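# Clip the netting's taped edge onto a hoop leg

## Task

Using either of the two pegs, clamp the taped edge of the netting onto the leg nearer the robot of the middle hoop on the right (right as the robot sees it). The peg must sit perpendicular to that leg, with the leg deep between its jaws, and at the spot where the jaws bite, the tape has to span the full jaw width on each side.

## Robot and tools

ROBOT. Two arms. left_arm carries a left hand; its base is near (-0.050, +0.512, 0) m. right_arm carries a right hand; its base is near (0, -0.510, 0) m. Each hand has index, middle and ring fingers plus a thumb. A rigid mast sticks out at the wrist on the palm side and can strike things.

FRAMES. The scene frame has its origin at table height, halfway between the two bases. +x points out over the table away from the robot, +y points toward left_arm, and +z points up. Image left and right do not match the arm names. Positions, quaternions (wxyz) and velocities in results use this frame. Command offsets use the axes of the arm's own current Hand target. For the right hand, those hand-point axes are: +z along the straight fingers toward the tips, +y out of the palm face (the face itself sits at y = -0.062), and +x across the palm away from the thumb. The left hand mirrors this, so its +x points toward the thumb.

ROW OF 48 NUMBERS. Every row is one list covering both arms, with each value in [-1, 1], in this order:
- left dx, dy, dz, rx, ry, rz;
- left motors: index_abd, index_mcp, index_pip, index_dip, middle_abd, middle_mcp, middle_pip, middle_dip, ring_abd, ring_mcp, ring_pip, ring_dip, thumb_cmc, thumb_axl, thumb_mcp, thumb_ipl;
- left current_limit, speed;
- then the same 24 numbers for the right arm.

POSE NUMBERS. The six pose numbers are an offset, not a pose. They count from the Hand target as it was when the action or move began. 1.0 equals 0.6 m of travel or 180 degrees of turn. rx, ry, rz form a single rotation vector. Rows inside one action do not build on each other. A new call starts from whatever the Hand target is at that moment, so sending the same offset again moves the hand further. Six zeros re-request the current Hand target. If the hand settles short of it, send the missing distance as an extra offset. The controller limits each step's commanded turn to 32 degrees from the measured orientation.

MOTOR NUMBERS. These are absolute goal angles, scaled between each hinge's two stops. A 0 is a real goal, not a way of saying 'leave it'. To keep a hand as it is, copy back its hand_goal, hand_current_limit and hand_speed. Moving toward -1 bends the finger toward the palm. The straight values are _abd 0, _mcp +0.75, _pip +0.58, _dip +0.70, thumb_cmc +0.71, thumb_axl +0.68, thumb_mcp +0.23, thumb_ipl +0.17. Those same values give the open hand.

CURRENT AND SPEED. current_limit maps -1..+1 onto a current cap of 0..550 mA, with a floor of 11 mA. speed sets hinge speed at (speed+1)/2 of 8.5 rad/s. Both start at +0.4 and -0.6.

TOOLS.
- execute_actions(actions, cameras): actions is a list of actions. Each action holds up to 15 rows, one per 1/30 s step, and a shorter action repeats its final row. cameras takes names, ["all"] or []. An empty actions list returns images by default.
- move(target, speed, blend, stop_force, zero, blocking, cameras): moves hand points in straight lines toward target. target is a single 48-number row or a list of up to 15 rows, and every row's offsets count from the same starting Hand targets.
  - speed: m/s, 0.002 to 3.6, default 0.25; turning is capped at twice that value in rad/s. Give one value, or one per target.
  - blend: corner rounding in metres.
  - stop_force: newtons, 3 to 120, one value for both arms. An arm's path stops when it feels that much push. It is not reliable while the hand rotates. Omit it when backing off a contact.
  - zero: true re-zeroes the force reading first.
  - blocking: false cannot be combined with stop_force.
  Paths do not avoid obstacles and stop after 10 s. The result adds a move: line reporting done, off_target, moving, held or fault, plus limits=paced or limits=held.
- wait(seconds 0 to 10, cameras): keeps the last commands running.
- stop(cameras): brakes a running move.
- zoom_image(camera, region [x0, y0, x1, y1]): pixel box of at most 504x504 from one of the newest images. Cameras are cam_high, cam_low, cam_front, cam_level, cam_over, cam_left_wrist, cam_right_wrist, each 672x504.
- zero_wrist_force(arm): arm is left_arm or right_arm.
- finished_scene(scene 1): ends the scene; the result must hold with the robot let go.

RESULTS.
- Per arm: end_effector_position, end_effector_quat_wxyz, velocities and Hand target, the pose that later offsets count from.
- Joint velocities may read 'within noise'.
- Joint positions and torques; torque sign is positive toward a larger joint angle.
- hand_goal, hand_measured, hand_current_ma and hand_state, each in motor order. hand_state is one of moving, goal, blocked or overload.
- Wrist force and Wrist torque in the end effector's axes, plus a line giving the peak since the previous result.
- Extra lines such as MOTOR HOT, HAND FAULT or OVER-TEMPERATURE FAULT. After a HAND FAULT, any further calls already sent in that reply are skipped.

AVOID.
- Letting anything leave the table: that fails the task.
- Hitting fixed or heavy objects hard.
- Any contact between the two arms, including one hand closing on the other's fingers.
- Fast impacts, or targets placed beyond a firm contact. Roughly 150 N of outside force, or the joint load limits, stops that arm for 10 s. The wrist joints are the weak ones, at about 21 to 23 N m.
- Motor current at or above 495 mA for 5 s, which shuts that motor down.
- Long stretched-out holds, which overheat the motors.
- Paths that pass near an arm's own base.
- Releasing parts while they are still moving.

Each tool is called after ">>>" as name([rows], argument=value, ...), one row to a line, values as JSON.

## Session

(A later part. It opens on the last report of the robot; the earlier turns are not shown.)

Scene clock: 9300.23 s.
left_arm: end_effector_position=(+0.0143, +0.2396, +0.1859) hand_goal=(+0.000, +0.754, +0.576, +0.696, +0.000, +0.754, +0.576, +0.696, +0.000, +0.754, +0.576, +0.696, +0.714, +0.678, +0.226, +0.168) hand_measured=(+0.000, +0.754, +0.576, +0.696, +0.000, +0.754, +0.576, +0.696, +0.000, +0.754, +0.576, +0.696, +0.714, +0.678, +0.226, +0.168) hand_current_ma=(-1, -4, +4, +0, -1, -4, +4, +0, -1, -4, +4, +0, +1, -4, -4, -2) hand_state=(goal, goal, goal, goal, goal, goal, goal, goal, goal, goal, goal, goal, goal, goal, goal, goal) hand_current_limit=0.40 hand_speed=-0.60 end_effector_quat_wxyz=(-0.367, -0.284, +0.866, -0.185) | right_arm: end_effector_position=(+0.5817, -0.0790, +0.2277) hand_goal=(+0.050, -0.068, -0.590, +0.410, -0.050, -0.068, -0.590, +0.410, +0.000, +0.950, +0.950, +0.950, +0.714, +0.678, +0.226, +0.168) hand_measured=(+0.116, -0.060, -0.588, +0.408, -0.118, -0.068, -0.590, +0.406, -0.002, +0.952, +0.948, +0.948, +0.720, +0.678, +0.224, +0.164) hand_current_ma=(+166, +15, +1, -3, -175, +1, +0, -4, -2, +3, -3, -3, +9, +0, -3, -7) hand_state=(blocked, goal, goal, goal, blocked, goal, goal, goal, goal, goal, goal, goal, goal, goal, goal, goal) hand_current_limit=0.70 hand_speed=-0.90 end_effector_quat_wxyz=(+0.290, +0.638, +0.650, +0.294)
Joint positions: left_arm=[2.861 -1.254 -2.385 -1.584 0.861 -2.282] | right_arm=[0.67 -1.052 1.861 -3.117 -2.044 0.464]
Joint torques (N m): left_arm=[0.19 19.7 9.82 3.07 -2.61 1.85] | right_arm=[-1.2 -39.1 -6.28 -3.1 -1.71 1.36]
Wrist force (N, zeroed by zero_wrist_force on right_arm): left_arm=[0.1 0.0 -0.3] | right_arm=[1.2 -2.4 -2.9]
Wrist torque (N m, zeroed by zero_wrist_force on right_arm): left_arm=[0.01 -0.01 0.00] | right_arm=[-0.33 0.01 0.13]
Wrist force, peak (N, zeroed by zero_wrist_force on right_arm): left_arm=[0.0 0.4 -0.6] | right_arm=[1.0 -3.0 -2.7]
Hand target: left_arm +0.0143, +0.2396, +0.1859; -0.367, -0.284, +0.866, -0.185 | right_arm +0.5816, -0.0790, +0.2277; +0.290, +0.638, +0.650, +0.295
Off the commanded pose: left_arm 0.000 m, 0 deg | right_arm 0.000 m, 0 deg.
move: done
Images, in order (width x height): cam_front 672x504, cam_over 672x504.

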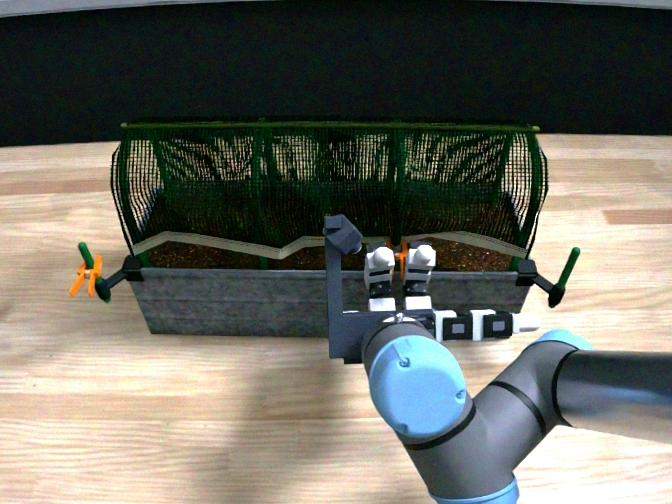

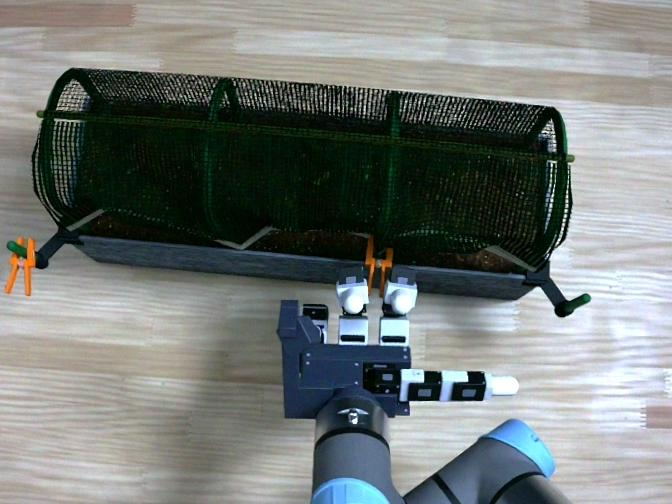

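>>> execute_actions([
  [[0,0,0,0,0,0,0,0.754,0.576,0.696,0,0.754,0.576,0.696,0,0.754,0.576,0.696,0.714,0.678,0.226,0.168,0.4,-0.6,0,0,0,0,0,0,0.2,-0.068,-0.59,0.41,-0.2,-0.068,-0.59,0.41,0,0.95,0.95,0.95,0.714,0.678,0.226,0.168,0.7,-0.95]],
  [[0,0,0,0,0,0,0,0.754,0.576,0.696,0,0.754,0.576,0.696,0,0.754,0.576,0.696,0.714,0.678,0.226,0.168,0.4,-0.6,0,0,0,0,0,0,0.28,-0.068,-0.59,0.41,-0.28,-0.068,-0.59,0.41,0,0.95,0.95,0.95,0.714,0.678,0.226,0.168,0.7,-0.95]],
  [[0,0,0,0,0,0,0,0.754,0.576,0.696,0,0.754,0.576,0.696,0,0.754,0.576,0.696,0.714,0.678,0.226,0.168,0.4,-0.6,0,0,0,0,0,0,0.36,-0.068,-0.59,0.41,-0.36,-0.068,-0.59,0.41,0,0.95,0.95,0.95,0.714,0.678,0.226,0.168,0.7,-0.95]],
], cameras=["cam_over","cam_front"])

>>> zoom_image(camera="cam_over", region=[345, 225, 405, 285])

>>> zoom_image(camera="cam_front", region=[370, 225, 425, 275])

Scene clock: 9321.80 s.
left_arm: end_effector_position=(+0.0143, +0.2396, +0.1859) hand_goal=(+0.000, +0.754, +0.576, +0.696, +0.000, +0.754, +0.576, +0.696, +0.000, +0.754, +0.576, +0.696, +0.714, +0.678, +0.226, +0.168) hand_measured=(+0.000, +0.754, +0.576, +0.696, +0.000, +0.754, +0.576, +0.696, +0.000, +0.754, +0.576, +0.696, +0.714, +0.678, +0.226, +0.168) hand_current_ma=(-1, -4, +4, +0, -1, -4, +4, +0, -1, -4, +4, +0, +1, -4, -4, -2) hand_state=(goal, goal, goal, goal, goal, goal, goal, goal, goal, goal, goal, goal, goal, goal, goal, goal) hand_current_limit=0.40 hand_speed=-0.60 end_effector_quat_wxyz=(-0.367, -0.284, +0.866, -0.185) | right_arm: end_effector_position=(+0.5816, -0.0790, +0.2277) hand_goal=(+0.360, -0.068, -0.590, +0.410, -0.360, -0.068, -0.590, +0.410, +0.000, +0.950, +0.950, +0.950, +0.714, +0.678, +0.226, +0.168) hand_measured=(+0.362, -0.078, -0.590, +0.408, -0.368, -0.086, -0.590, +0.406, -0.002, +0.952, +0.948, +0.948, +0.720, +0.678, +0.224, +0.164) hand_current_ma=(+1, -20, +0, -3, -10, -41, +0, -4, -2, +3, -3, -3, +9, +0, -3, -7) hand_state=(goal, goal, goal, goal, goal, goal, goal, goal, goal, goal, goal, goal, goal, goal, goal, goal) hand_current_limit=0.70 hand_speed=-0.95 end_effector_quat_wxyz=(+0.290, +0.638, +0.650, +0.295)
Joint positions: left_arm=[2.861 -1.254 -2.385 -1.584 0.861 -2.282] | right_arm=[0.67 -1.052 1.861 -3.117 -2.044 0.464]
Joint torques (N m): left_arm=[-2.34 19.6 11.46 3.36 -2.74 1.8] | right_arm=[6.02 -51.57 -7.17 -4.08 -1.94 1.16]
Wrist force (N, zeroed by zero_wrist_force on right_arm): left_arm=[0.1 0.2 -0.1] | right_arm=[2.5 -7.2 -7.0]
Wrist torque (N m, zeroed by zero_wrist_force on right_arm): left_arm=[0.02 -0.01 0.01] | right_arm=[-0.36 0.02 0.12]
Wrist force, peak (N, zeroed by zero_wrist_force on right_arm): left_arm=[0.5 0.1 -0.1] | right_arm=[2.1 -8.2 -8.0]
Hand target: left_arm +0.0143, +0.2396, +0.1859; -0.367, -0.284, +0.866, -0.185 | right_arm +0.5816, -0.0790, +0.2277; +0.290, +0.638, +0.650, +0.295
Off the commanded pose: left_arm 0.000 m, 0 deg | right_arm 0.000 m, 0 deg.
Images, in order (width x height): cam_front 672x504, cam_over 672x504.

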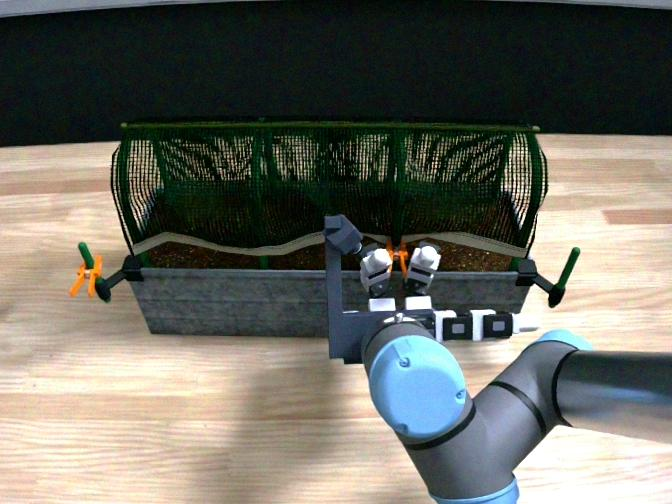

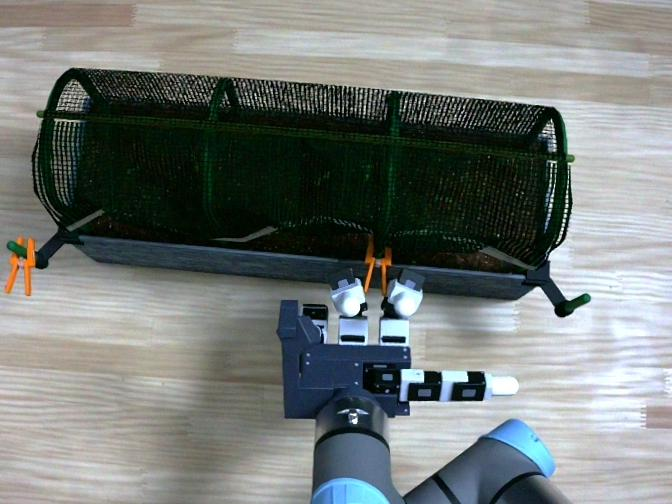

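Scaled by 8.400 from the camera's 672x504 image, which has a finer 960x720 frame.

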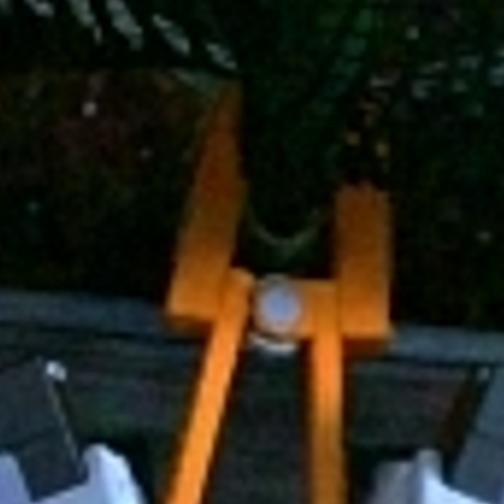

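Scaled by 9.164 from the camera's 672x504 image, which has a finer 960x720 frame.

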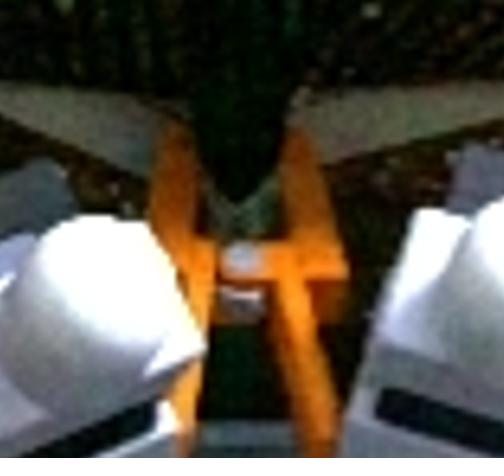

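>>> execute_actions([
  [[0,0,0,0,0,0,0,0.754,0.576,0.696,0,0.754,0.576,0.696,0,0.754,0.576,0.696,0.714,0.678,0.226,0.168,0.4,-0.6,0,0,0,0,0,0,0.5,-0.068,-0.59,0.41,-0.5,-0.068,-0.59,0.41,0,0.95,0.95,0.95,0.714,0.678,0.226,0.168,0.7,-0.93]],
  [[0,0,0,0,0,0,0,0.754,0.576,0.696,0,0.754,0.576,0.696,0,0.754,0.576,0.696,0.714,0.678,0.226,0.168,0.4,-0.6,0,0,0,0,0,0,0.6,-0.068,-0.59,0.41,-0.6,-0.068,-0.59,0.41,0,0.95,0.95,0.95,0.714,0.678,0.226,0.168,0.7,-0.93]],
], cameras=["cam_over","cam_front"])

>>> zoom_image(camera="cam_over", region=[330, 225, 430, 325])

>>> zoom_image(camera="cam_front", region=[370, 225, 425, 275])

Scene clock: 9333.07 s.
left_arm: end_effector_position=(+0.0143, +0.2396, +0.1859) hand_goal=(+0.000, +0.754, +0.576, +0.696, +0.000, +0.754, +0.576, +0.696, +0.000, +0.754, +0.576, +0.696, +0.714, +0.678, +0.226, +0.168) hand_measured=(+0.000, +0.754, +0.576, +0.696, +0.000, +0.754, +0.576, +0.696, +0.000, +0.754, +0.576, +0.696, +0.714, +0.678, +0.226, +0.168) hand_current_ma=(-1, -4, +4, +0, -1, -4, +4, +0, -1, -4, +4, +0, +1, -4, -4, -2) hand_state=(goal, goal, goal, goal, goal, goal, goal, goal, goal, goal, goal, goal, goal, goal, goal, goal) hand_current_limit=0.40 hand_speed=-0.60 end_effector_quat_wxyz=(-0.367, -0.284, +0.866, -0.185) | right_arm: end_effector_position=(+0.5816, -0.0790, +0.2277) hand_goal=(+0.600, -0.068, -0.590, +0.410, -0.600, -0.068, -0.590, +0.410, +0.000, +0.950, +0.950, +0.950, +0.714, +0.678, +0.226, +0.168) hand_measured=(+0.598, -0.064, -0.590, +0.408, -0.598, -0.062, -0.590, +0.406, -0.002, +0.952, +0.948, +0.948, +0.720, +0.678, +0.224, +0.164) hand_current_ma=(-3, +7, +0, -3, +2, +9, +0, -4, -2, +3, -3, -3, +9, +0, -3, -7) hand_state=(goal, goal, goal, goal, goal, goal, goal, goal, goal, goal, goal, goal, goal, goal, goal, goal) hand_current_limit=0.70 hand_speed=-0.93 end_effector_quat_wxyz=(+0.290, +0.638, +0.650, +0.295)
Joint positions: left_arm=[2.861 -1.254 -2.385 -1.584 0.861 -2.282] | right_arm=[0.67 -1.052 1.861 -3.117 -2.044 0.464]
Joint torques (N m): left_arm=[-0.04 20.18 10.41 3.25 -2.7 1.96] | right_arm=[-3.38 -48.71 -13.87 -4.45 -1.75 0.98]
Wrist force (N, zeroed by zero_wrist_force on right_arm): left_arm=[0.2 0.0 -0.1] | right_arm=[0.7 0.1 0.0]
Wrist torque (N m, zeroed by zero_wrist_force on right_arm): left_arm=[0.01 -0.03 0.02] | right_arm=[-0.39 0.03 0.12]
Wrist force, peak (N, zeroed by zero_wrist_force on right_arm): left_arm=[0.3 0.0 -0.5] | right_arm=[2.4 -7.5 -7.3]
Hand target: left_arm +0.0143, +0.2396, +0.1859; -0.367, -0.284, +0.866, -0.185 | right_arm +0.5816, -0.0790, +0.2277; +0.290, +0.638, +0.650, +0.295
Off the commanded pose: left_arm 0.000 m, 0 deg | right_arm 0.000 m, 0 deg.
Images, in order (width x height): cam_front 672x504, cam_over 672x504.

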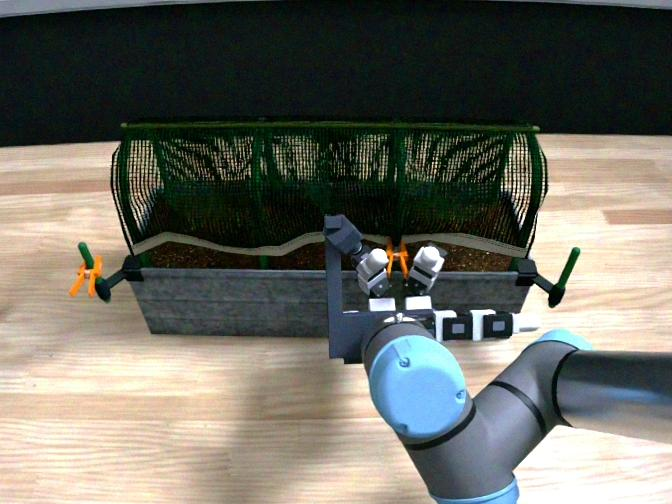

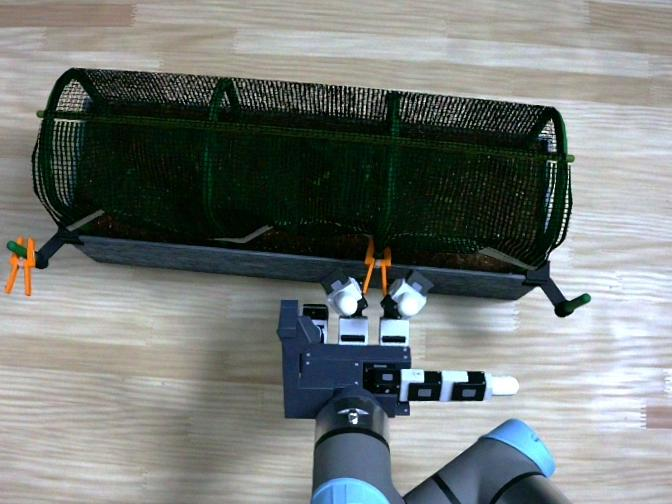

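Scaled by 5.040 from the camera's 672x504 image, which has a finer 960x720 frame.

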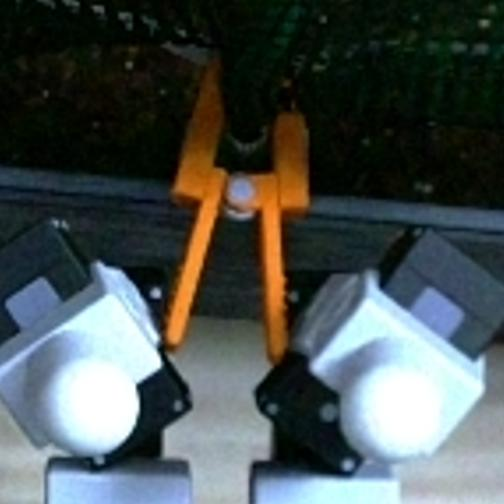

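Scaled by 9.164 from the camera's 672x504 image, which has a finer 960x720 frame.

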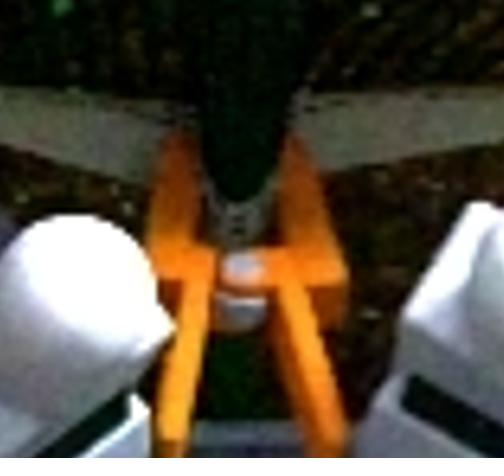

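>>> move([
  [0,0,0,0,0,0,0,0.754,0.576,0.696,0,0.754,0.576,0.696,0,0.754,0.576,0.696,0.714,0.678,0.226,0.168,0.4,-0.6,0,-0.0769,-0.0877,0,0,0,0.6,-0.068,-0.59,0.41,-0.6,-0.068,-0.59,0.41,0,0.95,0.95,0.95,0.714,0.678,0.226,0.168,0.7,-0.93],
  [0,0,0,0,0,0,0,0.754,0.576,0.696,0,0.754,0.576,0.696,0,0.754,0.576,0.696,0.714,0.678,0.226,0.168,0.4,-0.6,-0.23,-0.2197,-0.2507,0,0,0,0.6,-0.068,-0.59,0.41,-0.6,-0.068,-0.59,0.41,0,0.95,0.95,0.95,0.714,0.678,0.226,0.168,0.7,-0.93],
], speed=[0.06,0.18], blend=[0.01,0], cameras=["cam_over","cam_level","cam_front"])

>>> zoom_image(camera="cam_over", region=[355, 225, 405, 275])

>>> zoom_image(camera="cam_level", region=[422, 294, 468, 332])

>>> zoom_image(camera="cam_front", region=[378, 230, 414, 262])

>>> zoom_image(camera="cam_level", region=[432, 298, 456, 330])

Scene clock: 9349.90 s.
left_arm: end_effector_position=(+0.0143, +0.2396, +0.1859) hand_goal=(+0.000, +0.754, +0.576, +0.696, +0.000, +0.754, +0.576, +0.696, +0.000, +0.754, +0.576, +0.696, +0.714, +0.678, +0.226, +0.168) hand_measured=(+0.000, +0.754, +0.576, +0.696, +0.000, +0.754, +0.576, +0.696, +0.000, +0.754, +0.576, +0.696, +0.714, +0.678, +0.226, +0.168) hand_current_ma=(-1, -4, +4, +0, -1, -4, +4, +0, -1, -4, +4, +0, +1, -4, -4, -2) hand_state=(goal, goal, goal, goal, goal, goal, goal, goal, goal, goal, goal, goal, goal, goal, goal, goal) hand_current_limit=0.40 hand_speed=-0.60 end_effector_quat_wxyz=(-0.367, -0.284, +0.866, -0.185) | right_arm: end_effector_position=(+0.3844, -0.2207, +0.2278) hand_goal=(+0.600, -0.068, -0.590, +0.410, -0.600, -0.068, -0.590, +0.410, +0.000, +0.950, +0.950, +0.950, +0.714, +0.678, +0.226, +0.168) hand_measured=(+0.598, -0.064, -0.590, +0.408, -0.598, -0.062, -0.590, +0.406, -0.002, +0.952, +0.948, +0.948, +0.720, +0.678, +0.224, +0.164) hand_current_ma=(-2, +7, +0, -3, +1, +11, +0, -4, -2, +3, -3, -3, +9, +0, -3, -7) hand_state=(goal, goal, goal, goal, goal, goal, goal, goal, goal, goal, goal, goal, goal, goal, goal, goal) hand_current_limit=0.70 hand_speed=-0.93 end_effector_quat_wxyz=(+0.290, +0.638, +0.650, +0.295)
Joint positions: left_arm=[2.861 -1.254 -2.385 -1.584 0.861 -2.282] | right_arm=[0.705 -1.473 2.504 -3.325 -2.068 0.494]
Joint torques (N m): left_arm=[0.05 21.06 10.98 2.96 -2.67 1.97] | right_arm=[10.17 -22.57 -4.89 -2.2 -2.14 1.23]
Wrist force (N, zeroed by zero_wrist_force on right_arm): left_arm=[-0.2 0.0 -0.1] | right_arm=[0.7 0.3 -0.5]
Wrist torque (N m, zeroed by zero_wrist_force on right_arm): left_arm=[0.00 0.02 -0.01] | right_arm=[-0.31 0.01 0.14]
Wrist force, peak (N, zeroed by zero_wrist_force on right_arm): left_arm=[-0.3 0.3 -0.3] | right_arm=[-0.6 -0.7 -1.4]
Hand target: left_arm +0.0143, +0.2396, +0.1859; -0.367, -0.284, +0.866, -0.185 | right_arm +0.3843, -0.2207, +0.2278; +0.290, +0.638, +0.650, +0.295
Off the commanded pose: left_arm 0.000 m, 0 deg | right_arm 0.000 m, 0 deg.
move: done
Images, in order (width x height): cam_front 672x504, cam_level 672x504, cam_over 672x504.

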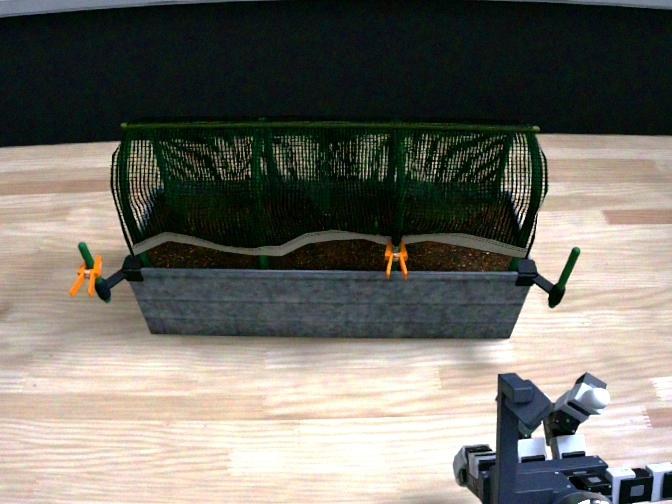

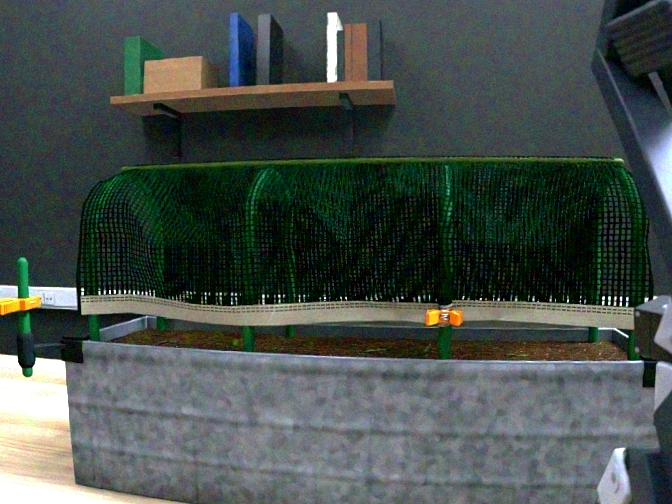

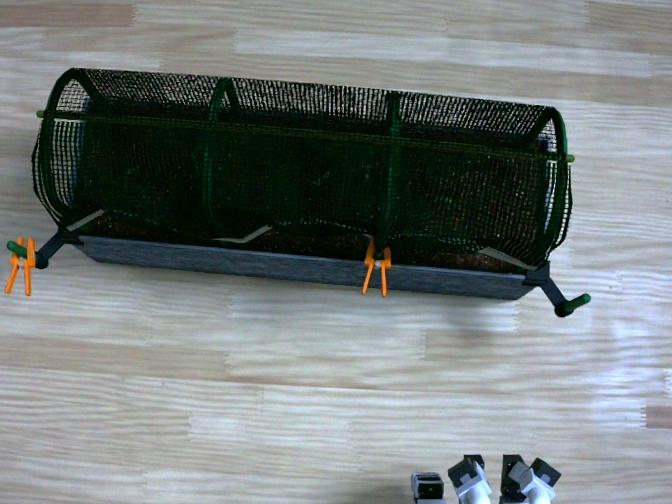

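Scaled by 10.080 from the camera's 672x504 image, which has a finer 960x720 frame.

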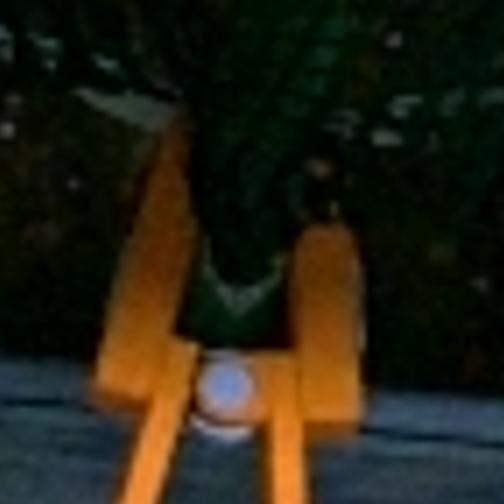

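Scaled by 10.957 from the camera's 672x504 image, which has a finer 960x720 frame.

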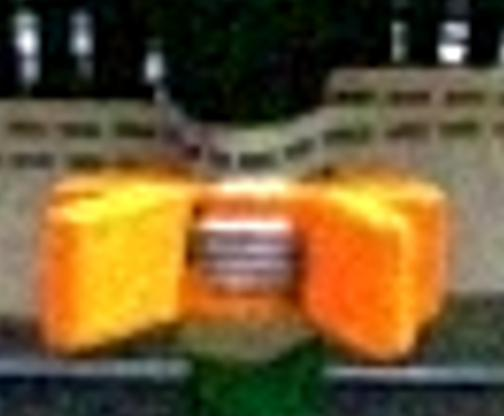

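Scaled by 14.000 from the camera's 672x504 image, which has a finer 960x720 frame.

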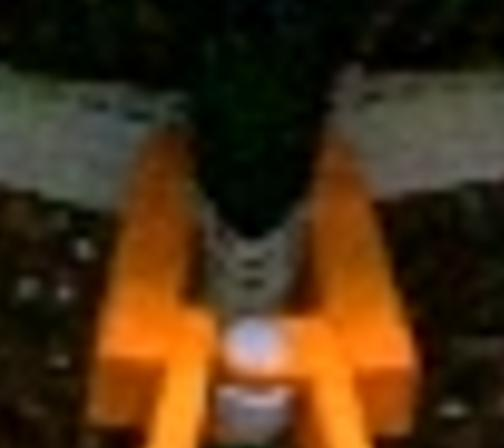

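Scaled by 15.750 from the camera's 672x504 image, which has a finer 960x720 frame.

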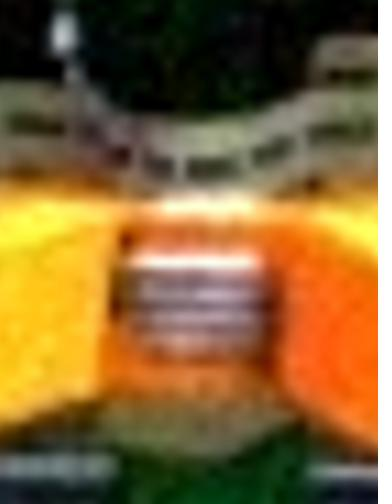

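>>> zoom_image(camera="cam_level", region=[446, 296, 470, 328])

>>> zoom_image(camera="cam_level", region=[418, 298, 442, 330])

>>> zoom_image(camera="cam_level", region=[390, 280, 500, 350])

>>> zoom_image(camera="cam_over", region=[340, 215, 430, 305])

Scaled by 15.750 from the camera's 672x504 image, which has a finer 960x720 frame.

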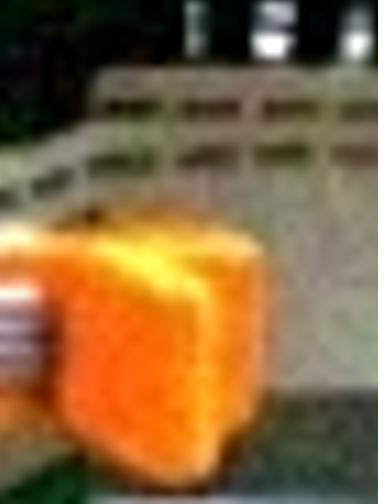

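Scaled by 15.750 from the camera's 672x504 image, which has a finer 960x720 frame.

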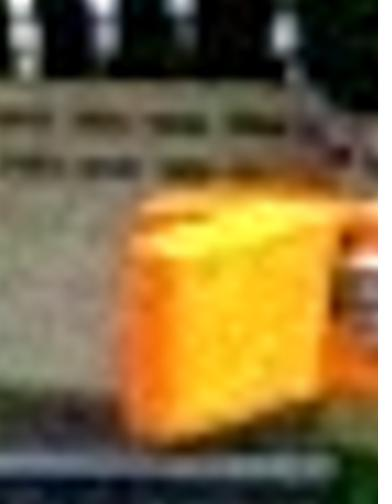

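Scaled by 4.582 from the camera's 672x504 image, which has a finer 960x720 frame.

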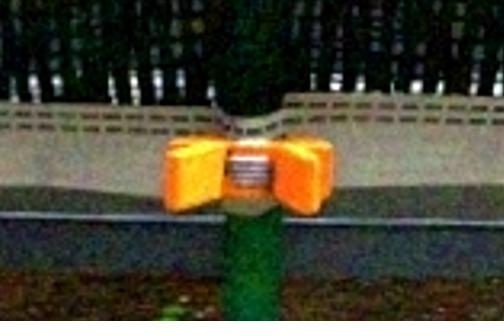

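Scaled by 5.600 from the camera's 672x504 image, which has a finer 960x720 frame.

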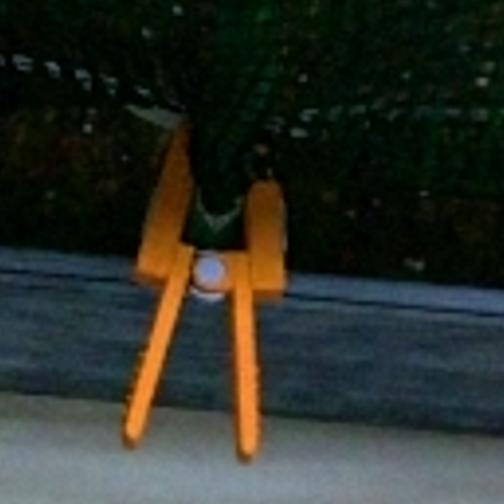

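>>> wait(seconds=0.5, cameras=["cam_low","cam_level"])

>>> zoom_image(camera="cam_level", region=[432, 298, 456, 330])

Scene clock: 9401.00 s.
left_arm: end_effector_position=(+0.0143, +0.2396, +0.1859) hand_goal=(+0.000, +0.754, +0.576, +0.696, +0.000, +0.754, +0.576, +0.696, +0.000, +0.754, +0.576, +0.696, +0.714, +0.678, +0.226, +0.168) hand_measured=(+0.000, +0.754, +0.576, +0.696, +0.000, +0.754, +0.576, +0.696, +0.000, +0.754, +0.576, +0.696, +0.714, +0.678, +0.226, +0.168) hand_current_ma=(-1, -4, +4, +0, -1, -4, +4, +0, -1, -4, +4, +0, +1, -4, -4, -2) hand_state=(goal, goal, goal, goal, goal, goal, goal, goal, goal, goal, goal, goal, goal, goal, goal, goal) hand_current_limit=0.40 hand_speed=-0.60 end_effector_quat_wxyz=(-0.367, -0.284, +0.866, -0.185) | right_arm: end_effector_position=(+0.3843, -0.2207, +0.2278) hand_goal=(+0.600, -0.068, -0.590, +0.410, -0.600, -0.068, -0.590, +0.410, +0.000, +0.950, +0.950, +0.950, +0.714, +0.678, +0.226, +0.168) hand_measured=(+0.598, -0.064, -0.590, +0.408, -0.598, -0.062, -0.590, +0.406, -0.002, +0.952, +0.948, +0.948, +0.720, +0.678, +0.224, +0.164) hand_current_ma=(-2, +7, +0, -3, +1, +11, +0, -4, -2, +3, -3, -3, +9, +0, -3, -7) hand_state=(goal, goal, goal, goal, goal, goal, goal, goal, goal, goal, goal, goal, goal, goal, goal, goal) hand_current_limit=0.70 hand_speed=-0.93 end_effector_quat_wxyz=(+0.290, +0.638, +0.650, +0.295)
Joint positions: left_arm=[2.861 -1.254 -2.385 -1.584 0.861 -2.282] | right_arm=[0.706 -1.473 2.504 -3.325 -2.068 0.494]
Joint torques (N m): left_arm=[0.3 20.02 11.14 3.11 -2.69 1.81] | right_arm=[11.16 -28.49 -1.93 -4.06 -1.87 1.11]
Wrist force (N, zeroed by zero_wrist_force on right_arm): left_arm=[0.1 0.1 0.1] | right_arm=[0.6 0.3 -0.4]
Wrist torque (N m, zeroed by zero_wrist_force on right_arm): left_arm=[-0.02 -0.01 0.01] | right_arm=[-0.32 0.01 0.14]
Wrist force, peak (N, zeroed by zero_wrist_force on right_arm): left_arm=[0.2 0.5 -0.1] | right_arm=[0.7 0.2 -0.9]
Hand target: left_arm +0.0143, +0.2396, +0.1859; -0.367, -0.284, +0.866, -0.185 | right_arm +0.3843, -0.2207, +0.2278; +0.290, +0.638, +0.650, +0.295
Off the commanded pose: left_arm 0.000 m, 0 deg | right_arm 0.000 m, 0 deg.
wait: 0.50 s; at rest from the start
Images, in order (width x height): cam_low 672x504, cam_level 672x504.

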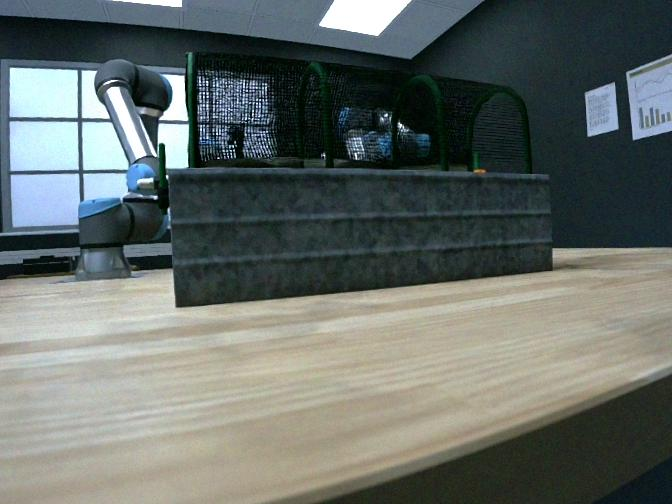

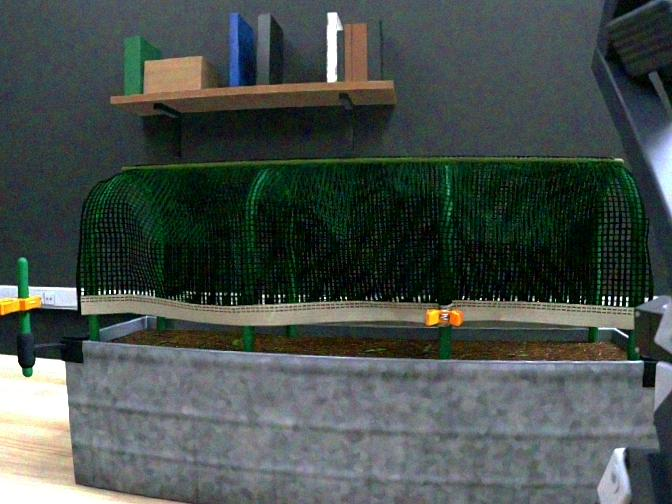

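Scaled by 15.750 from the camera's 672x504 image, which has a finer 960x720 frame.

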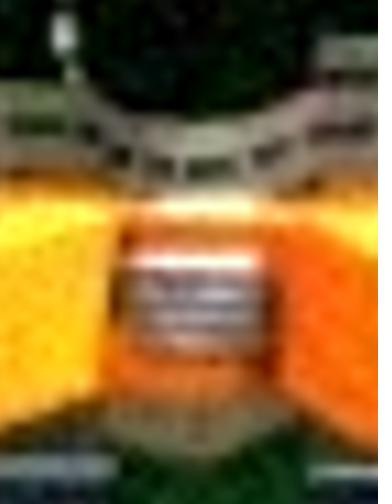

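>>> finished_scene()

The scene is finished: the task was done.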